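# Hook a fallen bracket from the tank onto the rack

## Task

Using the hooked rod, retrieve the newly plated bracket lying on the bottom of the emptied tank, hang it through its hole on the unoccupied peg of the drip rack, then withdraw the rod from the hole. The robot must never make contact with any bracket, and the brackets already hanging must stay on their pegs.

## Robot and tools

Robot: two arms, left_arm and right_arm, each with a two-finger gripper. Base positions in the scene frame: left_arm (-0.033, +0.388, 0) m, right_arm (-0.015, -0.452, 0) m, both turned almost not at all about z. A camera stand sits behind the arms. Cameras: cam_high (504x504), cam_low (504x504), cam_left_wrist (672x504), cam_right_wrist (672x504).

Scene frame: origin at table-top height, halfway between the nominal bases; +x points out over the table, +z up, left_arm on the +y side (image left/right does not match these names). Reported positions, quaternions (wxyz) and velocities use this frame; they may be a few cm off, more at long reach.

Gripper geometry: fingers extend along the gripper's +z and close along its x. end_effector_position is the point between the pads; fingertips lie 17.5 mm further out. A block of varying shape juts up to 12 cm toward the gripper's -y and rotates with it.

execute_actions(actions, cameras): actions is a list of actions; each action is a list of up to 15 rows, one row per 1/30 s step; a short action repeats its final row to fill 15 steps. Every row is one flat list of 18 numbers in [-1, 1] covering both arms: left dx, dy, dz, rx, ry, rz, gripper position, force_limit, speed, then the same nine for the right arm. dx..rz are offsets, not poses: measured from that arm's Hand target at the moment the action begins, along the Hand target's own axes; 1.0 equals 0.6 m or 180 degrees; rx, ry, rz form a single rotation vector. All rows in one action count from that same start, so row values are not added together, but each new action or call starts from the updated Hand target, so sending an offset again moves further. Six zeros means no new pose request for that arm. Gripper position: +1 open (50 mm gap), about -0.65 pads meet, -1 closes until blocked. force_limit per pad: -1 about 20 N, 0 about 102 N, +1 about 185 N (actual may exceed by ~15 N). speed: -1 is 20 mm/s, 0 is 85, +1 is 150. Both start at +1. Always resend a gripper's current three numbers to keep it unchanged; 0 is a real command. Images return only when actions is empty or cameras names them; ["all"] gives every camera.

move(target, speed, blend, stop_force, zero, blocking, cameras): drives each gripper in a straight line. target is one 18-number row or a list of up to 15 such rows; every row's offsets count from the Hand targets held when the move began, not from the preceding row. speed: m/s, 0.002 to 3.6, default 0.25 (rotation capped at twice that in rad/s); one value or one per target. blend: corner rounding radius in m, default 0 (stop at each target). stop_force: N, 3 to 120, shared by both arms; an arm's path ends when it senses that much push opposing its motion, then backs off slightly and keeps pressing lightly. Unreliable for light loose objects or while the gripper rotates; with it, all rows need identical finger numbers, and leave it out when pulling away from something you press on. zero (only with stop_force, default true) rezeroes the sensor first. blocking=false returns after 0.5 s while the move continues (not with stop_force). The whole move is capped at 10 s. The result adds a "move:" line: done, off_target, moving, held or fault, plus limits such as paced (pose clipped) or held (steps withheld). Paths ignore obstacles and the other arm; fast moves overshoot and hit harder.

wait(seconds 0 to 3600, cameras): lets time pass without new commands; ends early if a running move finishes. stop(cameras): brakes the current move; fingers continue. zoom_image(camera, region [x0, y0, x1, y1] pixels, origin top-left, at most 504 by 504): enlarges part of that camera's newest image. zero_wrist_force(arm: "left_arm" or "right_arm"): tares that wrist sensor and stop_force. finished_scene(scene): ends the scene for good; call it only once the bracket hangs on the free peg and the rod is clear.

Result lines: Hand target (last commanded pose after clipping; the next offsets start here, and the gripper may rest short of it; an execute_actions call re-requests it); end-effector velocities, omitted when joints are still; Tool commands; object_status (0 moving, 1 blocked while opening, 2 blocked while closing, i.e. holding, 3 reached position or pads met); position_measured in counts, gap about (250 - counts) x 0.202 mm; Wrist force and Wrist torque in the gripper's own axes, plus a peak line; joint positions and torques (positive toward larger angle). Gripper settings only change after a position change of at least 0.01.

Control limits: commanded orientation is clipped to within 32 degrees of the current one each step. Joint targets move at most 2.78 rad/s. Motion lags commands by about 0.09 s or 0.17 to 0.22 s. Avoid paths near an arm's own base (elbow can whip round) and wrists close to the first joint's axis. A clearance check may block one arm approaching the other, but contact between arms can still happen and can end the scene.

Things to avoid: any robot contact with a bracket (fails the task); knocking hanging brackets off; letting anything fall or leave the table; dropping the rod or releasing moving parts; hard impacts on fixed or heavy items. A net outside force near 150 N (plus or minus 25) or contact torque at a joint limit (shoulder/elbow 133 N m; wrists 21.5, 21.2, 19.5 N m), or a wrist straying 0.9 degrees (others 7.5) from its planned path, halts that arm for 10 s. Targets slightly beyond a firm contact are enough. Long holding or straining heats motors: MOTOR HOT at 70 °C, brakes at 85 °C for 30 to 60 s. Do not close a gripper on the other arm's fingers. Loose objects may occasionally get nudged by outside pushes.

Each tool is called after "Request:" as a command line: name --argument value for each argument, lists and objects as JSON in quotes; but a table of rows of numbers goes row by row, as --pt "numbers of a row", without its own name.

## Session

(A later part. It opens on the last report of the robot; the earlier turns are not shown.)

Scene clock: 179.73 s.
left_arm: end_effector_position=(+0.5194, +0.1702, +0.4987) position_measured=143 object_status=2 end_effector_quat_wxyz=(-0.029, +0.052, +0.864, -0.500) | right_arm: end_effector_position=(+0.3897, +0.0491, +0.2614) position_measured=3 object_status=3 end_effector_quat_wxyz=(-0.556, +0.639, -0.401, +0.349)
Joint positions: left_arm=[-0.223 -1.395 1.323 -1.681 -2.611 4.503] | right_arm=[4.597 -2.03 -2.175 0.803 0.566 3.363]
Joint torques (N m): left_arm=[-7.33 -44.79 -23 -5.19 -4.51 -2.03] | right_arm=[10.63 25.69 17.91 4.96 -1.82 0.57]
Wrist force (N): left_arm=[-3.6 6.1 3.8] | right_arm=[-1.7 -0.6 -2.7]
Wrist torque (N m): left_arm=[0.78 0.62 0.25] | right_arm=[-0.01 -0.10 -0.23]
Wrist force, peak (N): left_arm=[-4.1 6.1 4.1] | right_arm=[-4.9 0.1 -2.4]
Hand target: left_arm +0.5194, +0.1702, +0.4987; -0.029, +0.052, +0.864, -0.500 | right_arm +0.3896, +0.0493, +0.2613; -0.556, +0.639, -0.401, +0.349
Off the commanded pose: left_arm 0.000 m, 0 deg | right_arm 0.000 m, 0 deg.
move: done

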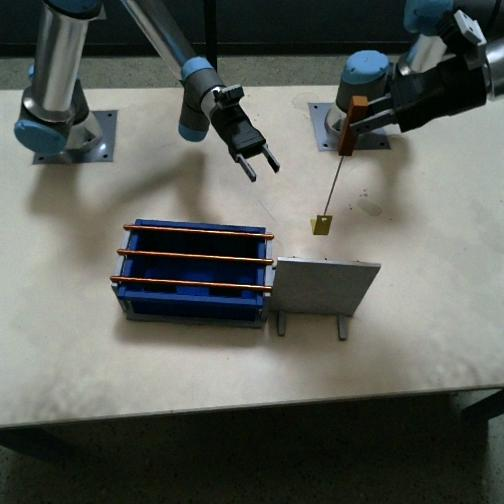

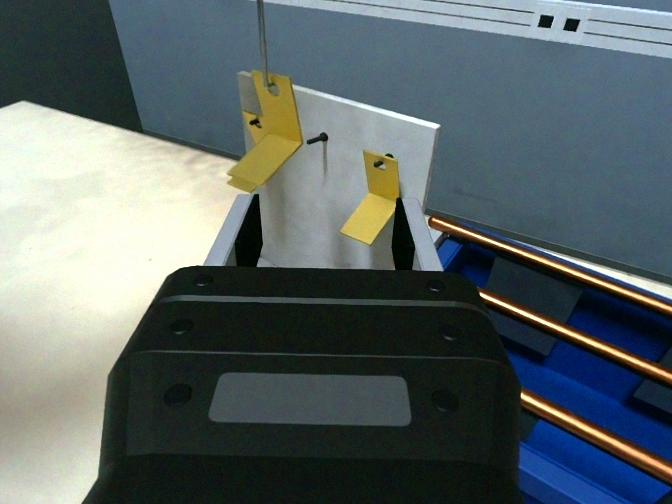

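Request:
move --target '[-0.049,0.0857,0.035,0,0,0,-1,-0.5,-0.5,0,0,0,0,0,0,1,1,1]' --speed 0.08 --cameras '["cam_high","cam_right_wrist"]'

Request:
zoom_image --camera "cam_right_wrist" --region '[230, 70, 350, 190]'

Request:
zoom_image --camera "cam_high" --region '[270, 200, 390, 300]'

Scene clock: 191.77 s.
left_arm: end_effector_position=(+0.5496, +0.1740, +0.4436) position_measured=143 object_status=2 end_effector_quat_wxyz=(-0.029, +0.052, +0.864, -0.500) end_effector_velocity=(-0.001, +0.001, +0.001) end_effector_angular_velocity=(+0.001, +0.006, +0.003) | right_arm: end_effector_position=(+0.3896, +0.0493, +0.2613) position_measured=3 object_status=3 end_effector_quat_wxyz=(-0.556, +0.639, -0.401, +0.349)
Joint positions: left_arm=[-0.205 -1.324 1.368 -1.769 -2.614 4.537] | right_arm=[4.597 -2.03 -2.175 0.803 0.566 3.364]
Joint velocities: left_arm=[0.001 -0.002 -0.001 0.005 0 -0.004] | right_arm=[within noise]
Joint torques (N m): left_arm=[-4.56 -46.96 -40.23 -0.96 -4.22 -2.14] | right_arm=[14.53 22.65 16.08 4.76 1.18 1.5]
Wrist force (N): left_arm=[-3.7 6.3 3.8] | right_arm=[-1.7 -0.4 -2.6]
Wrist torque (N m): left_arm=[0.84 0.58 0.25] | right_arm=[0.03 -0.09 -0.23]
Wrist force, peak (N): left_arm=[-4.3 7.9 4.3] | right_arm=[-1.6 -0.5 -3.1]
Hand target: left_arm +0.5495, +0.1740, +0.4437; -0.029, +0.052, +0.864, -0.500 | right_arm +0.3896, +0.0493, +0.2613; -0.556, +0.639, -0.401, +0.349
Off the commanded pose: left_arm 0.000 m, 0 deg | right_arm 0.000 m, 0 deg.
move: done

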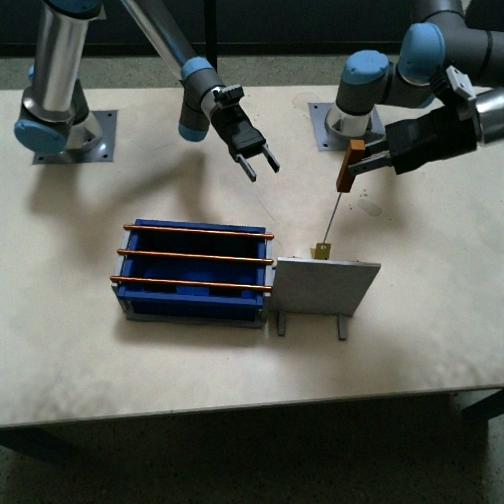

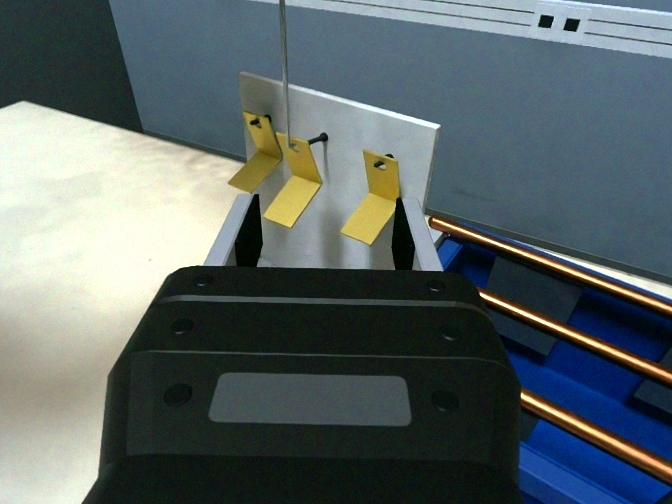

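Scaled by 4.200 from the camera's image (finer frame: 960x720).

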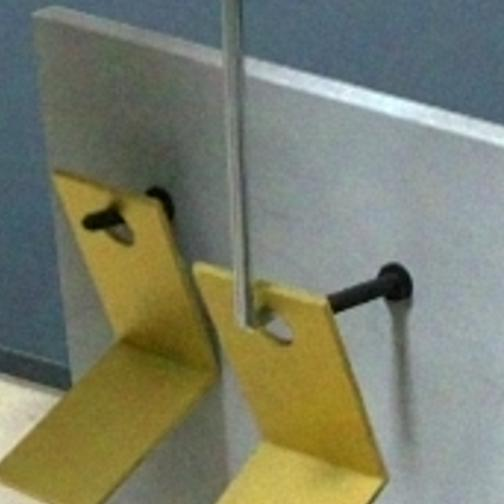

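Scaled by 4.200 from the camera's image (finer frame: 720x720).

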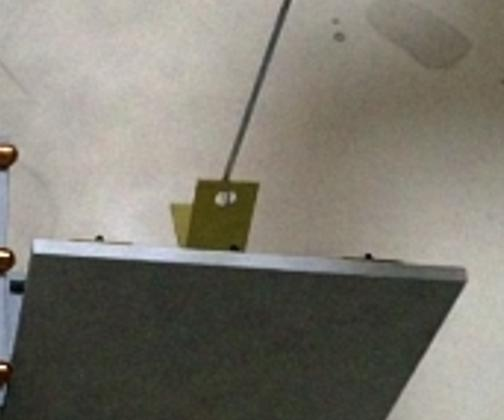

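Request:
move --target '[-0.0128,-0.002,-0.005,0,0,0,-1,-0.5,-0.5,0,0,0,0,0,0,1,1,1]' --speed 0.04 --cameras '["cam_high","cam_right_wrist"]'

Request:
zoom_image --camera "cam_right_wrist" --region '[260, 100, 340, 180]'

Request:
zoom_image --camera "cam_high" --region '[300, 230, 350, 280]'

Scene clock: 198.40 s.
left_arm: end_effector_position=(+0.5574, +0.1751, +0.4462) position_measured=143 object_status=2 end_effector_quat_wxyz=(-0.029, +0.052, +0.864, -0.500) | right_arm: end_effector_position=(+0.3896, +0.0493, +0.2613) position_measured=3 object_status=3 end_effector_quat_wxyz=(-0.556, +0.639, -0.401, +0.349)
Joint positions: left_arm=[-0.201 -1.305 1.335 -1.747 -2.615 4.546] | right_arm=[4.597 -2.03 -2.175 0.803 0.566 3.364]
Joint torques (N m): left_arm=[-4.53 -48.81 -19.92 -6.09 -4.52 -1.85] | right_arm=[13.84 23.1 14.71 4.99 1.37 -1.36]
Wrist force (N): left_arm=[-3.8 6.4 3.7] | right_arm=[-1.7 -0.6 -2.9]
Wrist torque (N m): left_arm=[0.87 0.61 0.25] | right_arm=[0.00 -0.09 -0.23]
Wrist force, peak (N): left_arm=[-3.9 6.8 3.9] | right_arm=[-1.7 -0.6 -2.9]
Hand target: left_arm +0.5574, +0.1751, +0.4462; -0.029, +0.052, +0.864, -0.500 | right_arm +0.3896, +0.0493, +0.2613; -0.556, +0.639, -0.401, +0.349
Off the commanded pose: left_arm 0.000 m, 0 deg | right_arm 0.000 m, 0 deg.
move: done

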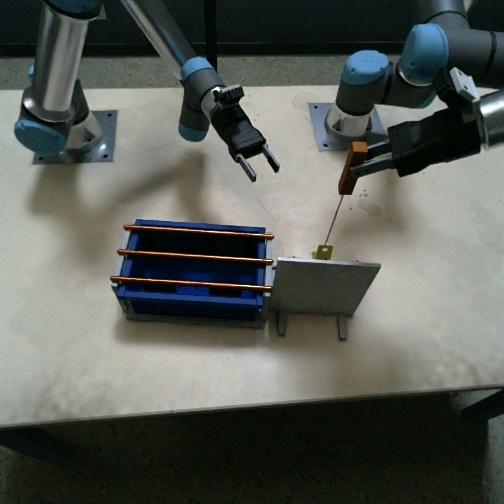

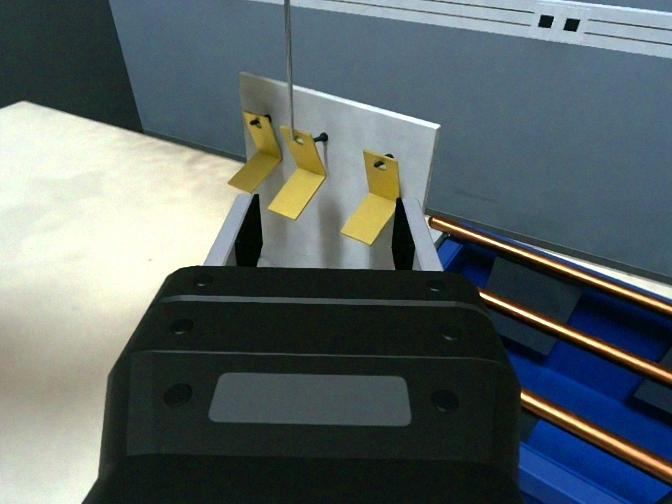

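Scaled by 6.300 from the camera's image (finer frame: 960x720).

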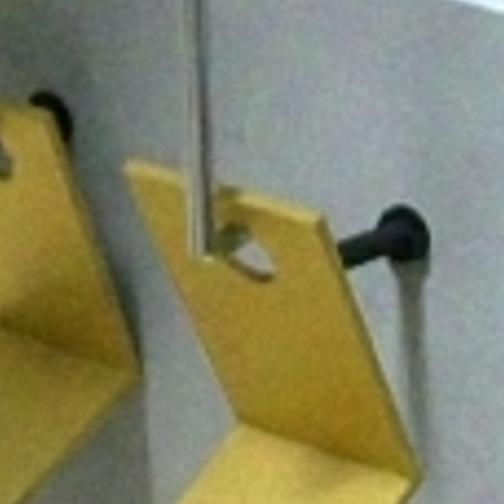

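Scaled by 10.080 from the camera's image (finer frame: 720x720).

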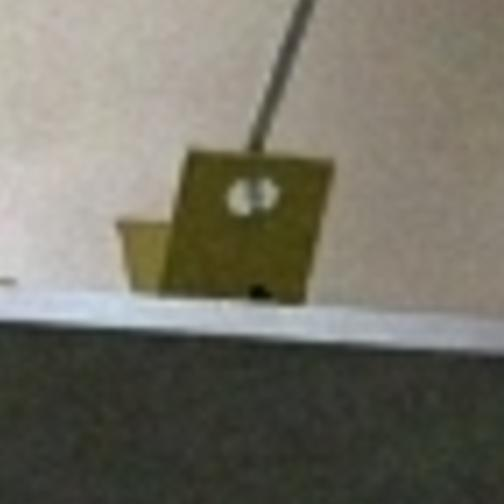

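Request:
move --target '[-0.0065,0.008,0.0028,0,0,0,-1,-0.5,-0.5,0,0,0,0,0,0,1,1,1]' --speed 0.04 --cameras '["cam_high","cam_right_wrist"]'

Request:
zoom_image --camera "cam_right_wrist" --region '[260, 100, 340, 180]'

Request:
zoom_image --camera "cam_high" --region '[300, 230, 350, 280]'

Scene clock: 207.57 s.
left_arm: end_effector_position=(+0.5615, +0.1756, +0.4412) position_measured=143 object_status=2 end_effector_quat_wxyz=(-0.029, +0.052, +0.864, -0.500) | right_arm: end_effector_position=(+0.3896, +0.0493, +0.2613) position_measured=3 object_status=3 end_effector_quat_wxyz=(-0.556, +0.639, -0.401, +0.349)
Joint positions: left_arm=[-0.198 -1.295 1.334 -1.753 -2.615 4.55] | right_arm=[4.597 -2.03 -2.175 0.803 0.566 3.364]
Joint torques (N m): left_arm=[-0.51 -49.49 -37.86 -1.19 -4.73 -1.94] | right_arm=[13.41 22.86 11.93 4.97 1.31 -1.8]
Wrist force (N): left_arm=[-3.8 6.4 3.4] | right_arm=[-1.8 -0.4 -2.6]
Wrist torque (N m): left_arm=[0.85 0.61 0.25] | right_arm=[0.02 -0.09 -0.23]
Wrist force, peak (N): left_arm=[-4.2 6.9 3.8] | right_arm=[-1.7 -0.7 -3.0]
Hand target: left_arm +0.5614, +0.1755, +0.4412; -0.029, +0.052, +0.864, -0.500 | right_arm +0.3896, +0.0493, +0.2613; -0.556, +0.639, -0.401, +0.349
Off the commanded pose: left_arm 0.000 m, 0 deg | right_arm 0.000 m, 0 deg.
move: done

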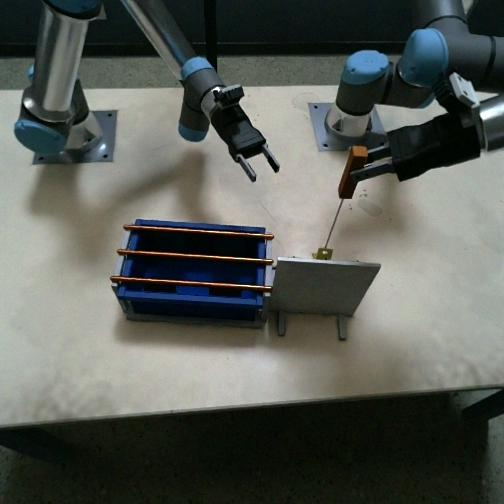

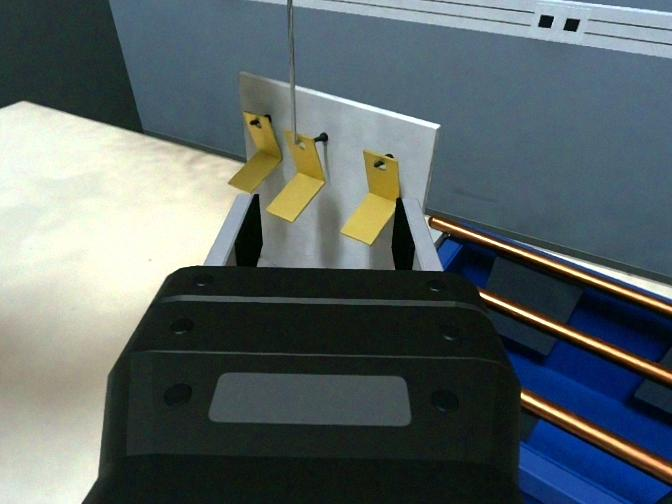

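Scaled by 6.300 from the camera's image (finer frame: 960x720).

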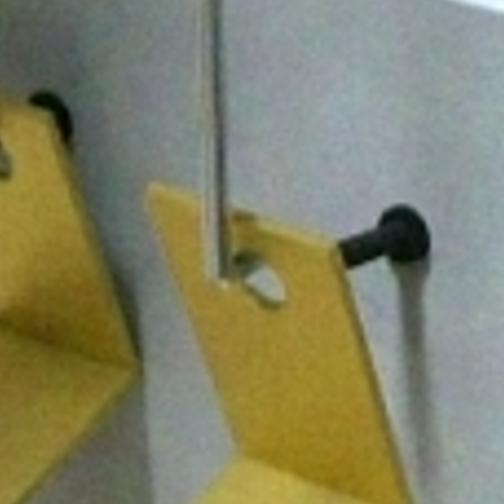

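Scaled by 10.080 from the camera's image (finer frame: 720x720).

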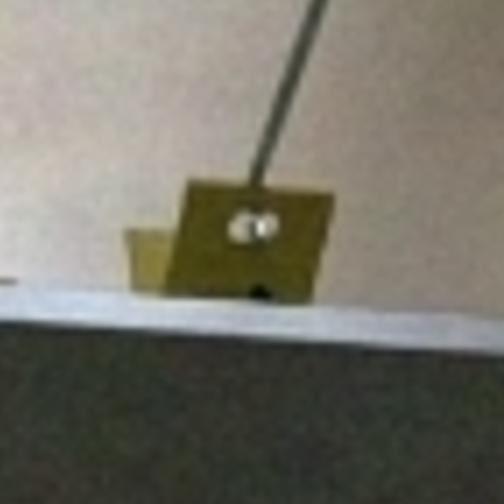

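Request:
move --target '[-0.0165,0.0018,0,0,0,0,-1,-0.5,-0.5,0,0,0,0,0,0,1,1,1]' --speed 0.03 --cameras '["cam_high","cam_right_wrist"]'

Request:
zoom_image --camera "cam_right_wrist" --region '[260, 100, 340, 180]'

Request:
zoom_image --camera "cam_high" --region '[300, 230, 350, 280]'

Scene clock: 211.70 s.
left_arm: end_effector_position=(+0.5714, +0.1749, +0.4403) position_measured=143 object_status=2 end_effector_quat_wxyz=(-0.029, +0.052, +0.864, -0.500) end_effector_velocity=(-0.001, +0.000, -0.001) end_effector_angular_velocity=(+0.003, +0.002, +0.000) | right_arm: end_effector_position=(+0.3896, +0.0493, +0.2613) position_measured=3 object_status=3 end_effector_quat_wxyz=(-0.556, +0.639, -0.401, +0.349)
Joint positions: left_arm=[-0.196 -1.27 1.303 -1.743 -2.615 4.554] | right_arm=[4.597 -2.03 -2.175 0.803 0.566 3.364]
Joint velocities: left_arm=[0 -0.003 0.005 0 0.002 -0.001] | right_arm=[within noise]
Joint torques (N m): left_arm=[2.3 -49.26 -19.41 -3.84 -4.52 1.32] | right_arm=[13.46 22.37 8.59 4.94 1.24 -1.47]
Wrist force (N): left_arm=[-3.8 6.2 4.1] | right_arm=[-1.9 -0.5 -2.6]
Wrist torque (N m): left_arm=[0.81 0.62 0.23] | right_arm=[0.01 -0.06 -0.23]
Wrist force, peak (N): left_arm=[-4.1 6.8 3.7] | right_arm=[-1.8 -0.5 -2.9]
Hand target: left_arm +0.5713, +0.1749, +0.4403; -0.029, +0.052, +0.864, -0.500 | right_arm +0.3896, +0.0493, +0.2613; -0.556, +0.639, -0.401, +0.349
Off the commanded pose: left_arm 0.000 m, 0 deg | right_arm 0.000 m, 0 deg.
move: done

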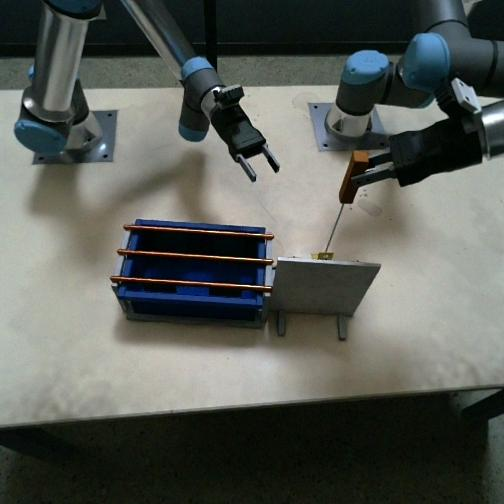

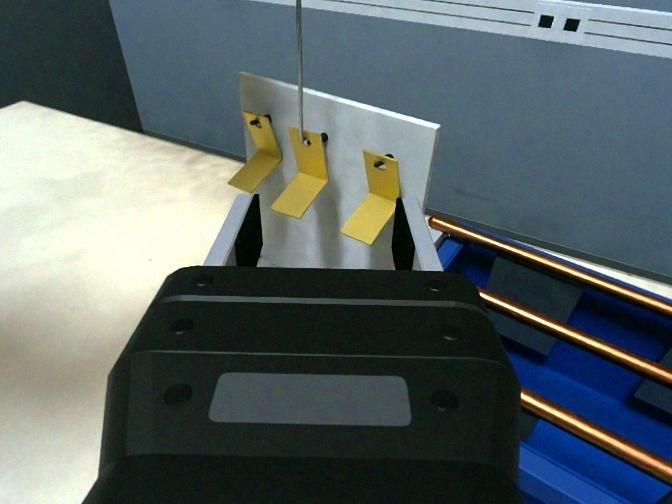

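Scaled by 6.300 from the camera's image (finer frame: 960x720).

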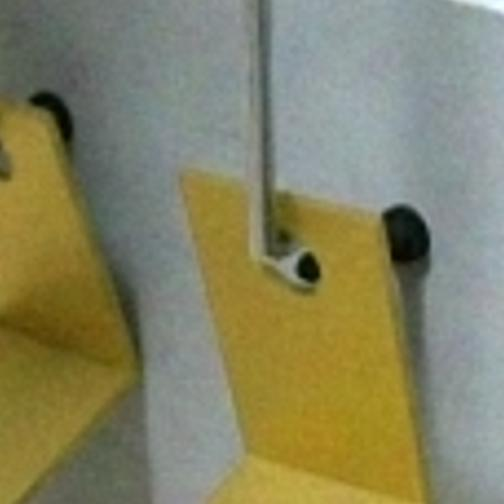

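Scaled by 10.080 from the camera's image (finer frame: 720x720).

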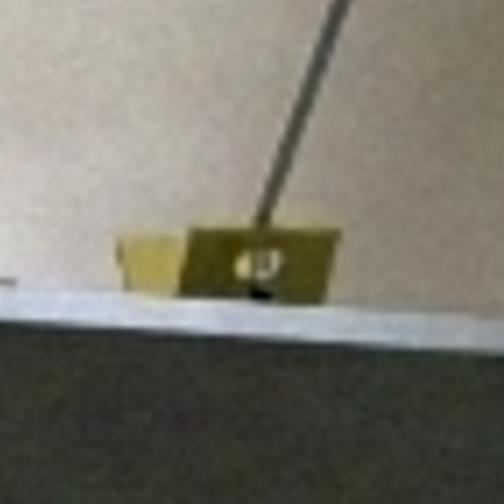

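Request:
move --target '[-0.0233,0.0022,0.0013,0,0,0,-1,-0.5,-0.5,0,0,0,0,0,0,1,1,1]' --speed 0.02 --stop_force 3 --cameras '["cam_high","cam_right_wrist"]'

Request:
zoom_image --camera "cam_right_wrist" --region '[260, 100, 340, 180]'

Request:
zoom_image --camera "cam_high" --region '[300, 230, 350, 280]'

Scene clock: 216.43 s.
left_arm: end_effector_position=(+0.5852, +0.1732, +0.4388) position_measured=143 object_status=2 end_effector_quat_wxyz=(-0.029, +0.052, +0.864, -0.500) | right_arm: end_effector_position=(+0.3896, +0.0493, +0.2613) position_measured=3 object_status=3 end_effector_quat_wxyz=(-0.556, +0.639, -0.401, +0.349)
Joint positions: left_arm=[-0.195 -1.235 1.26 -1.731 -2.616 4.558] | right_arm=[4.597 -2.03 -2.175 0.803 0.566 3.364]
Joint torques (N m): left_arm=[1.47 -53.61 -19.35 -5.72 -4.61 0.9] | right_arm=[12.88 23.22 8.47 5.02 0.96 -1.64]
Wrist force (N): left_arm=[-4.4 7.5 4.5] | right_arm=[-1.5 -0.4 -2.6]
Wrist torque (N m): left_arm=[0.71 0.61 0.28] | right_arm=[0.02 -0.13 -0.23]
Wrist force, peak (N): left_arm=[-4.7 8.7 4.8] | right_arm=[-1.7 -0.4 -3.0]
Hand target: left_arm +0.5852, +0.1732, +0.4388; -0.029, +0.052, +0.864, -0.500 | right_arm +0.3896, +0.0493, +0.2613; -0.556, +0.639, -0.401, +0.349
Off the commanded pose: left_arm 0.000 m, 0 deg | right_arm 0.000 m, 0 deg.
move: done

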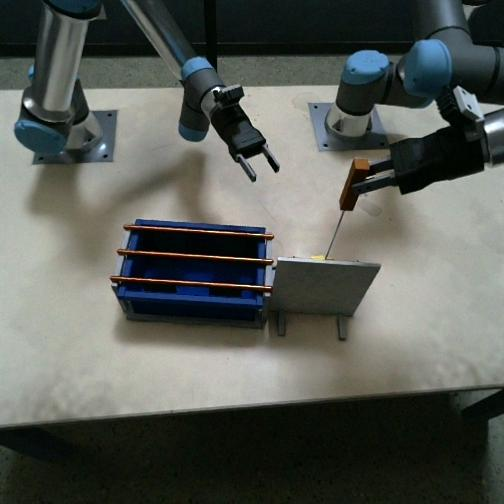

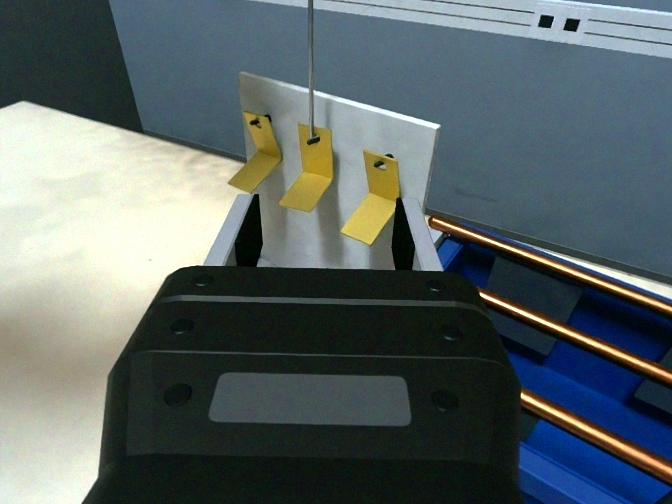

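Scaled by 6.300 from the camera's image (finer frame: 960x720).

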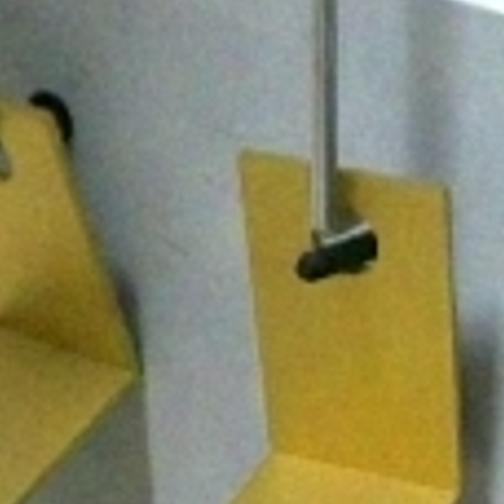

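Scaled by 10.080 from the camera's image (finer frame: 720x720).

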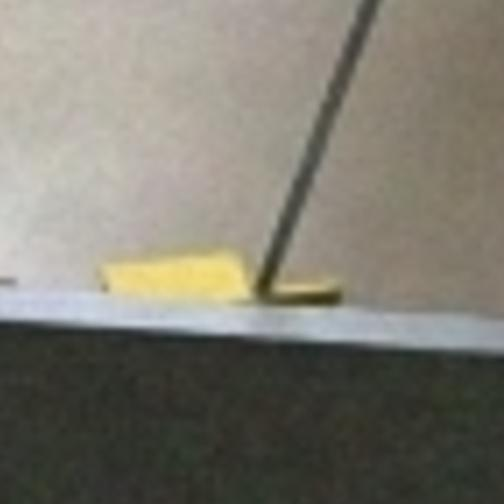

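Request:
move --pt "0 0.0032 -0.0018 0 0 0 -1 -0.5 -0.5 0 0 0 0 0 0 1 1 1" --pt "0 0.00735 -0.0007 0 0 0 -1 -0.5 -0.5 0 0 0 0 0 0 1 1 1" --pt "0 0.0104 0.00235 0 0 0 -1 -0.5 -0.5 0 0 0 0 0 0 1 1 1" --speed 0.01 --stop_force 5 --cameras '["cam_high","cam_right_wrist"]'

Request:
zoom_image --camera "cam_right_wrist" --region '[280, 110, 340, 170]'

Scene clock: 225.17 s.
left_arm: end_effector_position=(+0.5854, +0.1753, +0.4372) position_measured=143 object_status=2 end_effector_quat_wxyz=(-0.029, +0.052, +0.864, -0.500) | right_arm: end_effector_position=(+0.3896, +0.0493, +0.2613) position_measured=3 object_status=3 end_effector_quat_wxyz=(-0.556, +0.639, -0.401, +0.349)
Joint positions: left_arm=[-0.191 -1.235 1.262 -1.728 -2.616 4.564] | right_arm=[4.597 -2.03 -2.175 0.803 0.566 3.364]
Joint torques (N m): left_arm=[-6.72 -51.17 -37.77 -1.21 -0.5 -2.16] | right_arm=[11.92 22.45 7.52 5.06 1.21 -1.81]
Wrist force (N): left_arm=[-4.2 5.3 3.1] | right_arm=[-1.7 -0.4 -2.8]
Wrist torque (N m): left_arm=[0.75 0.63 0.23] | right_arm=[0.02 -0.11 -0.23]
Wrist force, peak (N): left_arm=[-4.6 9.1 4.9] | right_arm=[-1.7 -0.6 -2.9]
Hand target: left_arm +0.5853, +0.1753, +0.4373; -0.029, +0.052, +0.864, -0.500 (not the last commanded pose) | right_arm +0.3896, +0.0493, +0.2613; -0.556, +0.639, -0.401, +0.349
Off the commanded pose: left_arm 0.005 m, 0 deg | right_arm 0.000 m, 0 deg.
move: contact (left_arm); path passed 1 of 3 targets

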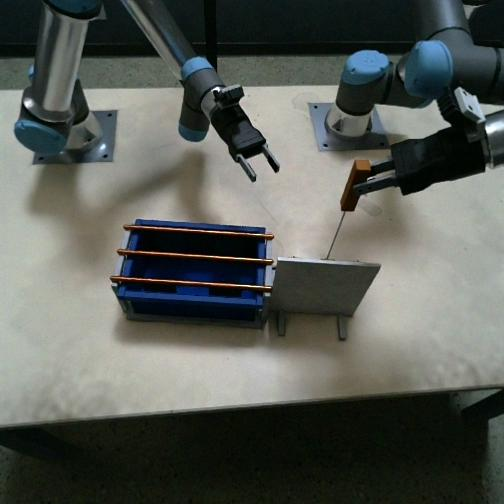

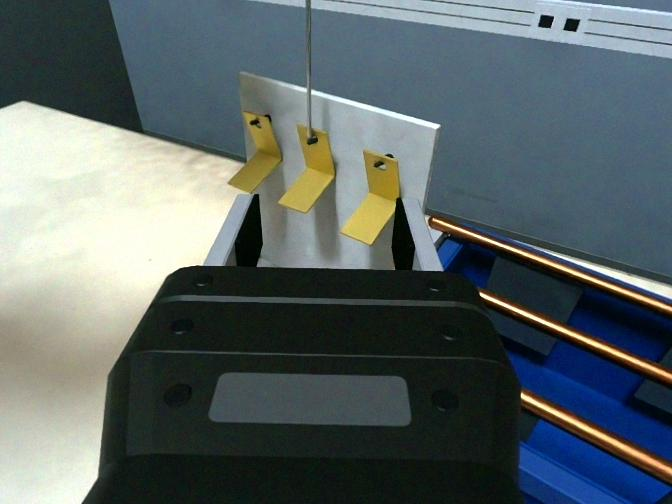

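Scaled by 8.400 from the camera's image (finer frame: 960x720).

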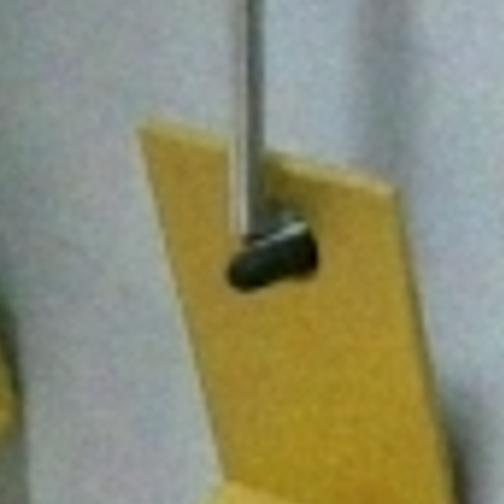

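Request:
move --pt "0 -0.0017 -0.001 0 0 0 -1 -0.5 -0.5 0 0 0 0 0 0 1 1 1" --pt "0 0.0007 -0.0038 0 0 0 -1 -0.5 -0.5 0 0 0 0 0 0 1 1 1" --pt "0 0.0052 -0.0047 0 0 0 -1 -0.5 -0.5 0 0 0 0 0 0 1 1 1" --pt "0 0.0091 -0.0032 0 0 0 -1 -0.5 -0.5 0 0 0 0 0 0 1 1 1" --speed 0.01 --stop_force 5 --cameras '["cam_right_wrist"]'

Request:
zoom_image --camera "cam_right_wrist" --region '[280, 110, 340, 170]'

Scene clock: 231.23 s.
left_arm: end_effector_position=(+0.5859, +0.1797, +0.4335) position_measured=143 object_status=2 end_effector_quat_wxyz=(-0.029, +0.052, +0.864, -0.500) | right_arm: end_effector_position=(+0.3896, +0.0493, +0.2613) position_measured=3 object_status=3 end_effector_quat_wxyz=(-0.556, +0.639, -0.401, +0.349)
Joint positions: left_arm=[-0.184 -1.234 1.267 -1.722 -2.617 4.578] | right_arm=[4.597 -2.03 -2.175 0.803 0.566 3.364]
Joint torques (N m): left_arm=[-0.03 -40.13 -38.7 -1.03 -4.35 -1.85] | right_arm=[12.15 22.71 6.88 4.98 0.95 -1.62]
Wrist force (N): left_arm=[-4.0 6.2 3.8] | right_arm=[-1.6 -0.4 -2.6]
Wrist torque (N m): left_arm=[0.87 0.63 0.20] | right_arm=[0.01 -0.11 -0.23]
Wrist force, peak (N): left_arm=[-4.5 7.7 4.4] | right_arm=[-1.7 -0.5 -2.9]
Hand target: left_arm +0.5859, +0.1797, +0.4335; -0.029, +0.052, +0.864, -0.500 | right_arm +0.3896, +0.0493, +0.2613; -0.556, +0.639, -0.401, +0.349
Off the commanded pose: left_arm 0.000 m, 0 deg | right_arm 0.000 m, 0 deg.
move: done

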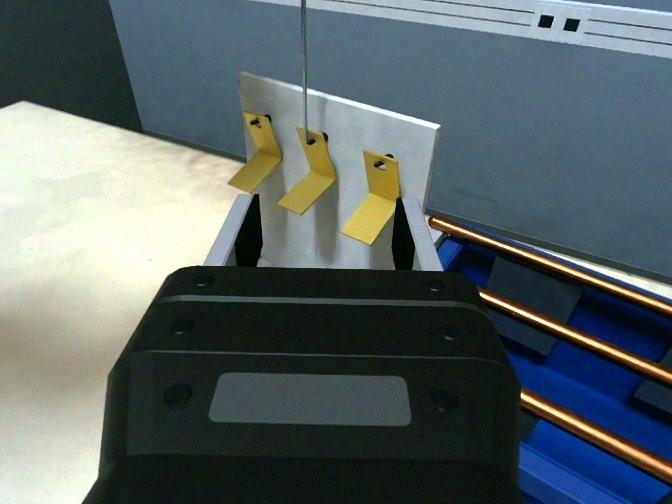

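Scaled by 8.400 from the camera's image (finer frame: 960x720).

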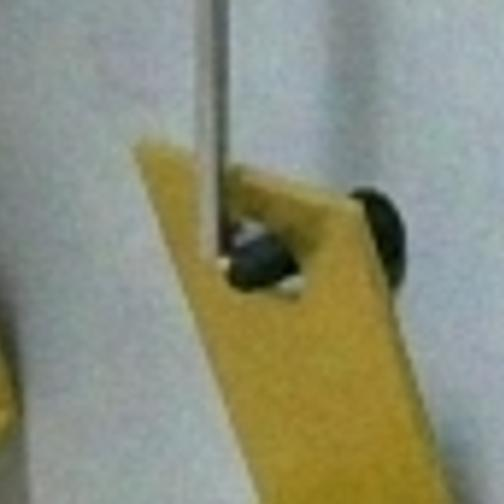

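Request:
move --target '[-0.0118,0,0,0,0,0,-1,-0.5,-0.5,0,0,0,0,0,0,1,1,1]' --speed 0.01 --stop_force 4 --cameras '["cam_right_wrist"]'

Request:
zoom_image --camera "cam_right_wrist" --region '[280, 110, 340, 170]'

Scene clock: 235.53 s.
left_arm: end_effector_position=(+0.5929, +0.1788, +0.4335) position_measured=143 object_status=2 end_effector_quat_wxyz=(-0.029, +0.052, +0.864, -0.500) | right_arm: end_effector_position=(+0.3896, +0.0493, +0.2613) position_measured=3 object_status=3 end_effector_quat_wxyz=(-0.556, +0.639, -0.401, +0.349)
Joint positions: left_arm=[-0.184 -1.216 1.242 -1.714 -2.617 4.579] | right_arm=[4.597 -2.03 -2.175 0.803 0.566 3.364]
Joint torques (N m): left_arm=[6.5 -53.33 -19.17 -6.55 -2 2.44] | right_arm=[10.43 22.32 7.01 4.85 0.89 -1.75]
Wrist force (N): left_arm=[-1.8 4.8 3.5] | right_arm=[-1.8 -0.5 -2.8]
Wrist torque (N m): left_arm=[0.88 0.92 -0.21] | right_arm=[0.01 -0.08 -0.23]
Wrist force, peak (N): left_arm=[-3.9 6.4 4.0] | right_arm=[-1.8 -0.4 -2.8]
Hand target: left_arm +0.5929, +0.1788, +0.4335; -0.029, +0.052, +0.864, -0.500 | right_arm +0.3896, +0.0493, +0.2613; -0.556, +0.639, -0.401, +0.349
Off the commanded pose: left_arm 0.000 m, 0 deg | right_arm 0.000 m, 0 deg.
move: done

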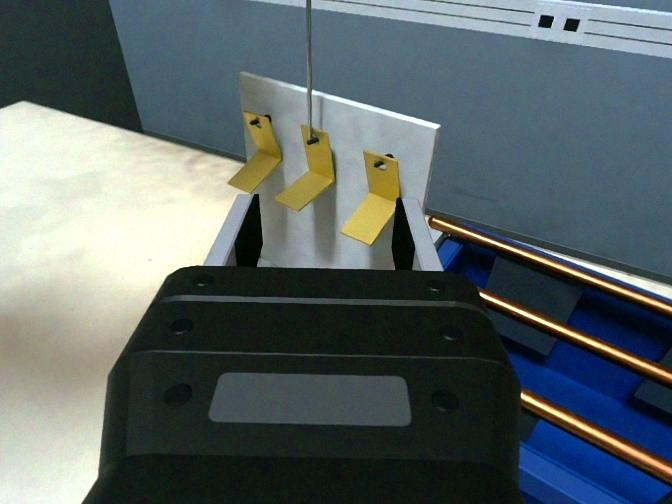

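Scaled by 8.400 from the camera's image (finer frame: 960x720).

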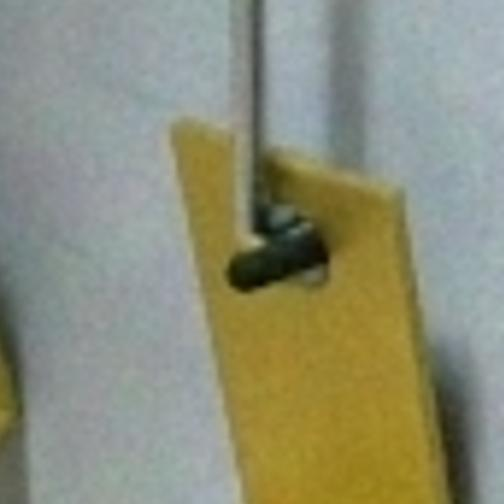

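Request:
move --pt "0 0.0018 -0.0047 0 0 0 -1 -0.5 -0.5 0 0 0 0 0 0 1 1 1" --pt "0 0.0065 -0.003 0 0 0 -1 -0.5 -0.5 0 0 0 0 0 0 1 1 1" --pt "0 0.0101 -0.0009 0 0 0 -1 -0.5 -0.5 0 0 0 0 0 0 1 1 1" --speed 0.01 --stop_force 5 --cameras '["cam_right_wrist"]'

Request:
zoom_image --camera "cam_right_wrist" --region '[280, 110, 340, 170]'

Scene clock: 240.30 s.
left_arm: end_effector_position=(+0.5933, +0.1823, +0.4285) position_measured=143 object_status=2 end_effector_quat_wxyz=(-0.029, +0.052, +0.864, -0.500) | right_arm: end_effector_position=(+0.3896, +0.0493, +0.2613) position_measured=3 object_status=3 end_effector_quat_wxyz=(-0.556, +0.639, -0.401, +0.349)
Joint positions: left_arm=[-0.178 -1.215 1.251 -1.715 -2.618 4.59] | right_arm=[4.597 -2.03 -2.175 0.803 0.566 3.364]
Joint torques (N m): left_arm=[-1.4 -35.68 -38.51 -1.5 0.27 -1.89] | right_arm=[11.41 23.56 8.39 4.87 0.94 -1.69]
Wrist force (N): left_arm=[-1.4 1.6 4.8] | right_arm=[-1.6 -0.6 -2.7]
Wrist torque (N m): left_arm=[1.50 0.94 -0.23] | right_arm=[0.01 -0.11 -0.23]
Wrist force, peak (N): left_arm=[-2.2 7.5 7.2] | right_arm=[-1.8 -0.4 -2.8]
Hand target: left_arm +0.5933, +0.1823, +0.4285; -0.029, +0.052, +0.864, -0.500 | right_arm +0.3896, +0.0493, +0.2613; -0.556, +0.639, -0.401, +0.349
Off the commanded pose: left_arm 0.000 m, 0 deg | right_arm 0.000 m, 0 deg.
move: done

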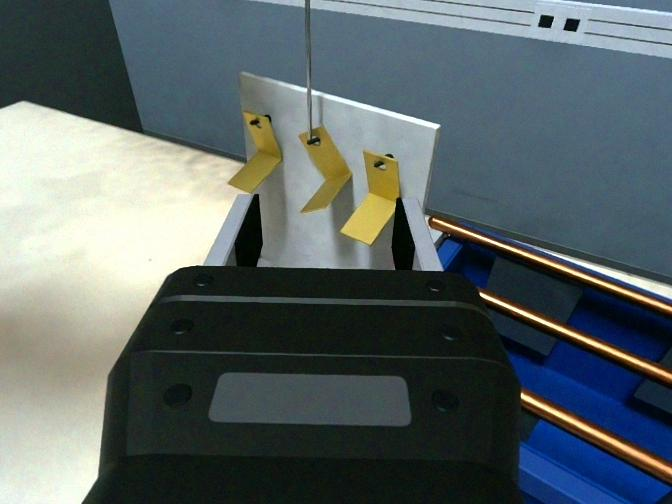

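Scaled by 8.400 from the camera's image (finer frame: 960x720).

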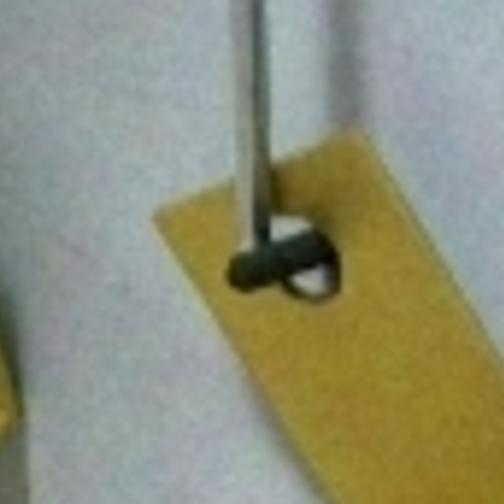

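Request:
move --pt "0 -0.0025 0.0043 0 0 0 -1 -0.5 -0.5 0 0 0 0 0 0 1 1 1" --speed 0.02 --cameras '["cam_right_wrist"]'

Request:
zoom_image --camera "cam_right_wrist" --region '[280, 110, 340, 170]'

Scene clock: 245.57 s.
left_arm: end_effector_position=(+0.5930, +0.1793, +0.4284) position_measured=143 object_status=2 end_effector_quat_wxyz=(-0.029, +0.052, +0.864, -0.500) | right_arm: end_effector_position=(+0.3896, +0.0493, +0.2613) position_measured=3 object_status=3 end_effector_quat_wxyz=(-0.556, +0.639, -0.401, +0.349)
Joint positions: left_arm=[-0.183 -1.215 1.254 -1.725 -2.617 4.581] | right_arm=[4.597 -2.03 -2.175 0.803 0.566 3.364]
Joint torques (N m): left_arm=[5.95 -51.96 -26.75 -1.49 -1.85 2.8] | right_arm=[10.37 23.93 7.1 4.88 0.79 -1.83]
Wrist force (N): left_arm=[-2.0 4.9 2.4] | right_arm=[-1.5 -0.4 -2.6]
Wrist torque (N m): left_arm=[0.59 0.86 -0.10] | right_arm=[0.02 -0.13 -0.23]
Wrist force, peak (N): left_arm=[-1.6 6.4 2.3] | right_arm=[-1.7 -0.5 -2.9]
Hand target: left_arm +0.5930, +0.1793, +0.4285; -0.029, +0.052, +0.864, -0.500 | right_arm +0.3896, +0.0493, +0.2613; -0.556, +0.639, -0.401, +0.349
Off the commanded pose: left_arm 0.000 m, 0 deg | right_arm 0.000 m, 0 deg.
move: done

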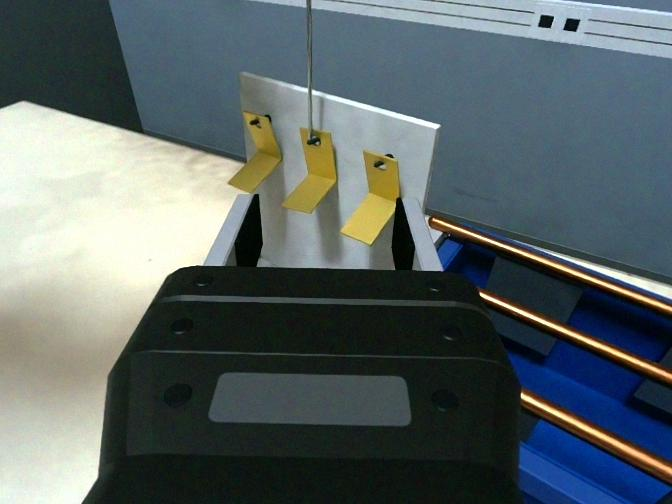

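Scaled by 8.400 from the camera's image (finer frame: 960x720).

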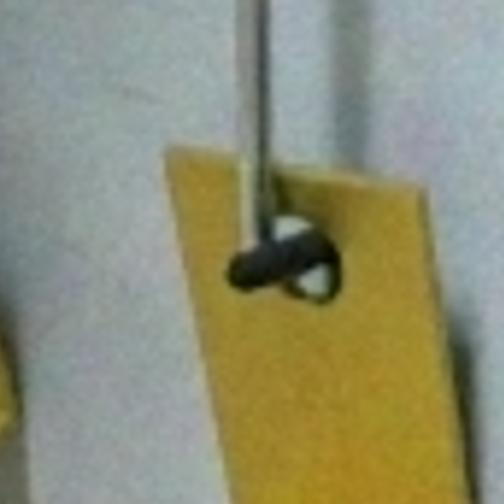

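Request:
zoom_image --camera "cam_right_wrist" --region '[300, 125, 330, 155]'

Request:
move --target '[0,0.0035,0.0039,0,0,0,-1,-0.5,-0.5,0,0,0,0,0,0,1,1,1]' --speed 0.02 --stop_force 5 --cameras '["cam_right_wrist"]'

Request:
zoom_image --camera "cam_right_wrist" --region '[290, 115, 340, 165]'

Scaled by 16.800 from the camera's image (finer frame: 960x720).

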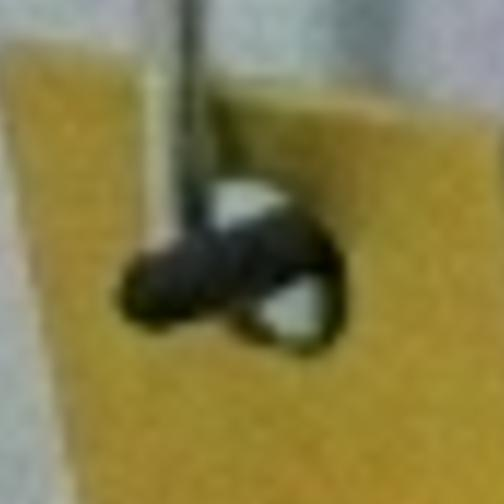

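Scene clock: 251.50 s.
left_arm: end_effector_position=(+0.5930, +0.1791, +0.4278) position_measured=143 object_status=2 end_effector_quat_wxyz=(-0.029, +0.052, +0.864, -0.500) | right_arm: end_effector_position=(+0.3896, +0.0493, +0.2613) position_measured=3 object_status=3 end_effector_quat_wxyz=(-0.556, +0.639, -0.401, +0.349)
Joint positions: left_arm=[-0.183 -1.215 1.256 -1.728 -2.617 4.58] | right_arm=[4.597 -2.03 -2.175 0.803 0.566 3.364]
Joint torques (N m): left_arm=[6.78 -37.66 -39.73 -2.09 0.26 3.14] | right_arm=[10.46 21.65 7.59 4.98 1 -1.59]
Wrist force (N): left_arm=[-2.0 7.0 3.2] | right_arm=[-1.7 -0.1 -2.6]
Wrist torque (N m): left_arm=[0.74 0.85 -0.28] | right_arm=[0.06 -0.10 -0.23]
Wrist force, peak (N): left_arm=[-2.5 7.5 3.1] | right_arm=[-1.8 -0.5 -2.8]
Hand target: left_arm +0.5930, +0.1791, +0.4278; -0.029, +0.052, +0.864, -0.500 (not the last commanded pose) | right_arm +0.3896, +0.0493, +0.2613; -0.556, +0.639, -0.401, +0.349
Off the commanded pose: left_arm 0.002 m, 0 deg | right_arm 0.000 m, 0 deg.
move: contact (left_arm)

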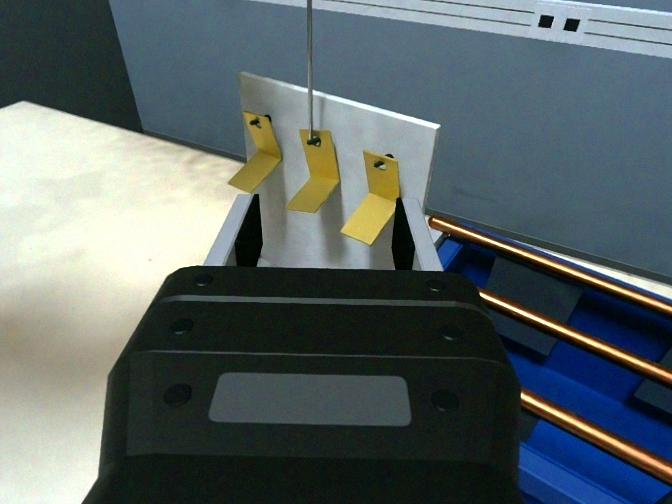

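Scaled by 10.080 from the camera's image (finer frame: 960x720).

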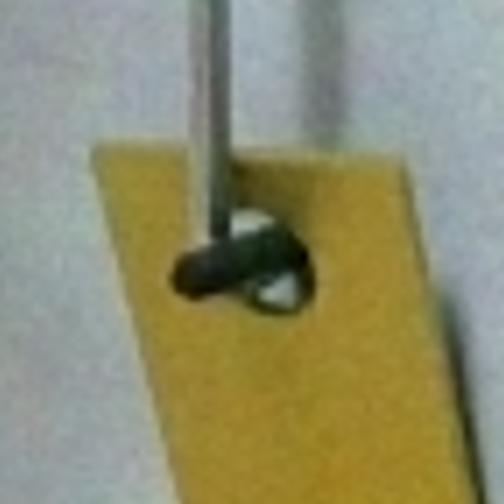

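Request:
zoom_image --camera "cam_right_wrist" --region '[365, 145, 395, 175]'

Request:
zoom_image --camera "cam_right_wrist" --region '[240, 108, 270, 138]'

Request:
zoom_image --camera "cam_right_wrist" --region '[300, 125, 330, 155]'

Scaled by 16.800 from the camera's image (finer frame: 960x720).

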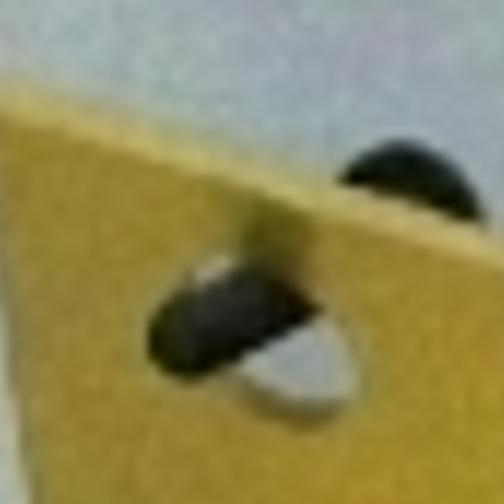

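Scaled by 16.800 from the camera's image (finer frame: 960x720).

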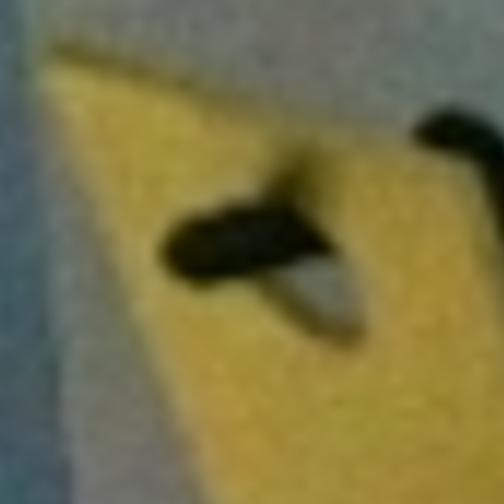

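Scaled by 16.800 from the camera's image (finer frame: 960x720).

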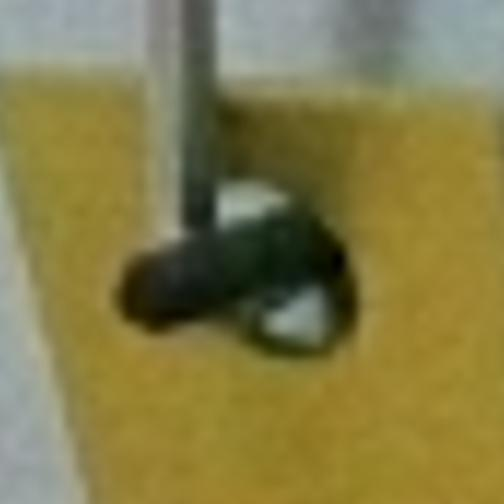

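Request:
move --target '[0.0067,0,0,0,0,0,-1,-0.5,-0.5,0,0,0,0,0,0,1,1,1]' --speed 0.01 --cameras '["cam_right_wrist"]'

Request:
zoom_image --camera "cam_right_wrist" --region '[290, 115, 340, 165]'

Scene clock: 256.67 s.
left_arm: end_effector_position=(+0.5889, +0.1796, +0.4278) position_measured=143 object_status=2 end_effector_quat_wxyz=(-0.029, +0.052, +0.864, -0.500) | right_arm: end_effector_position=(+0.3896, +0.0493, +0.2613) position_measured=3 object_status=3 end_effector_quat_wxyz=(-0.556, +0.639, -0.401, +0.349)
Joint positions: left_arm=[-0.184 -1.226 1.27 -1.733 -2.617 4.579] | right_arm=[4.597 -2.03 -2.175 0.803 0.566 3.364]
Joint torques (N m): left_arm=[-8.91 -41.14 -36.47 -2.29 -1.76 -2.04] | right_arm=[10.01 23.41 8.26 4.94 0.72 -1.65]
Wrist force (N): left_arm=[-13.9 8.4 5.7] | right_arm=[-1.5 -0.5 -2.7]
Wrist torque (N m): left_arm=[0.70 -0.95 0.61] | right_arm=[0.01 -0.14 -0.23]
Wrist force, peak (N): left_arm=[-13.9 10.4 5.8] | right_arm=[-1.6 -0.3 -2.9]
Hand target: left_arm +0.5890, +0.1796, +0.4278; -0.029, +0.052, +0.864, -0.500 | right_arm +0.3896, +0.0493, +0.2613; -0.556, +0.639, -0.401, +0.349
Off the commanded pose: left_arm 0.000 m, 0 deg | right_arm 0.000 m, 0 deg.
move: done

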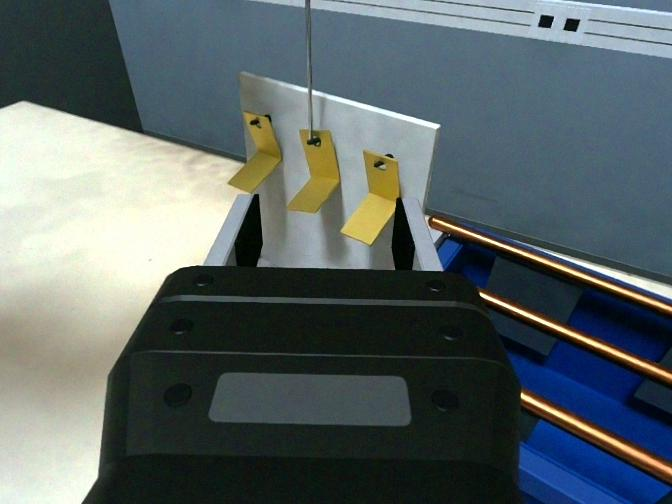

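Scaled by 10.080 from the camera's image (finer frame: 960x720).

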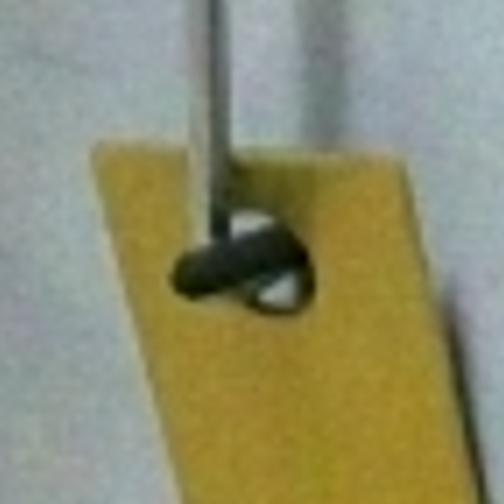

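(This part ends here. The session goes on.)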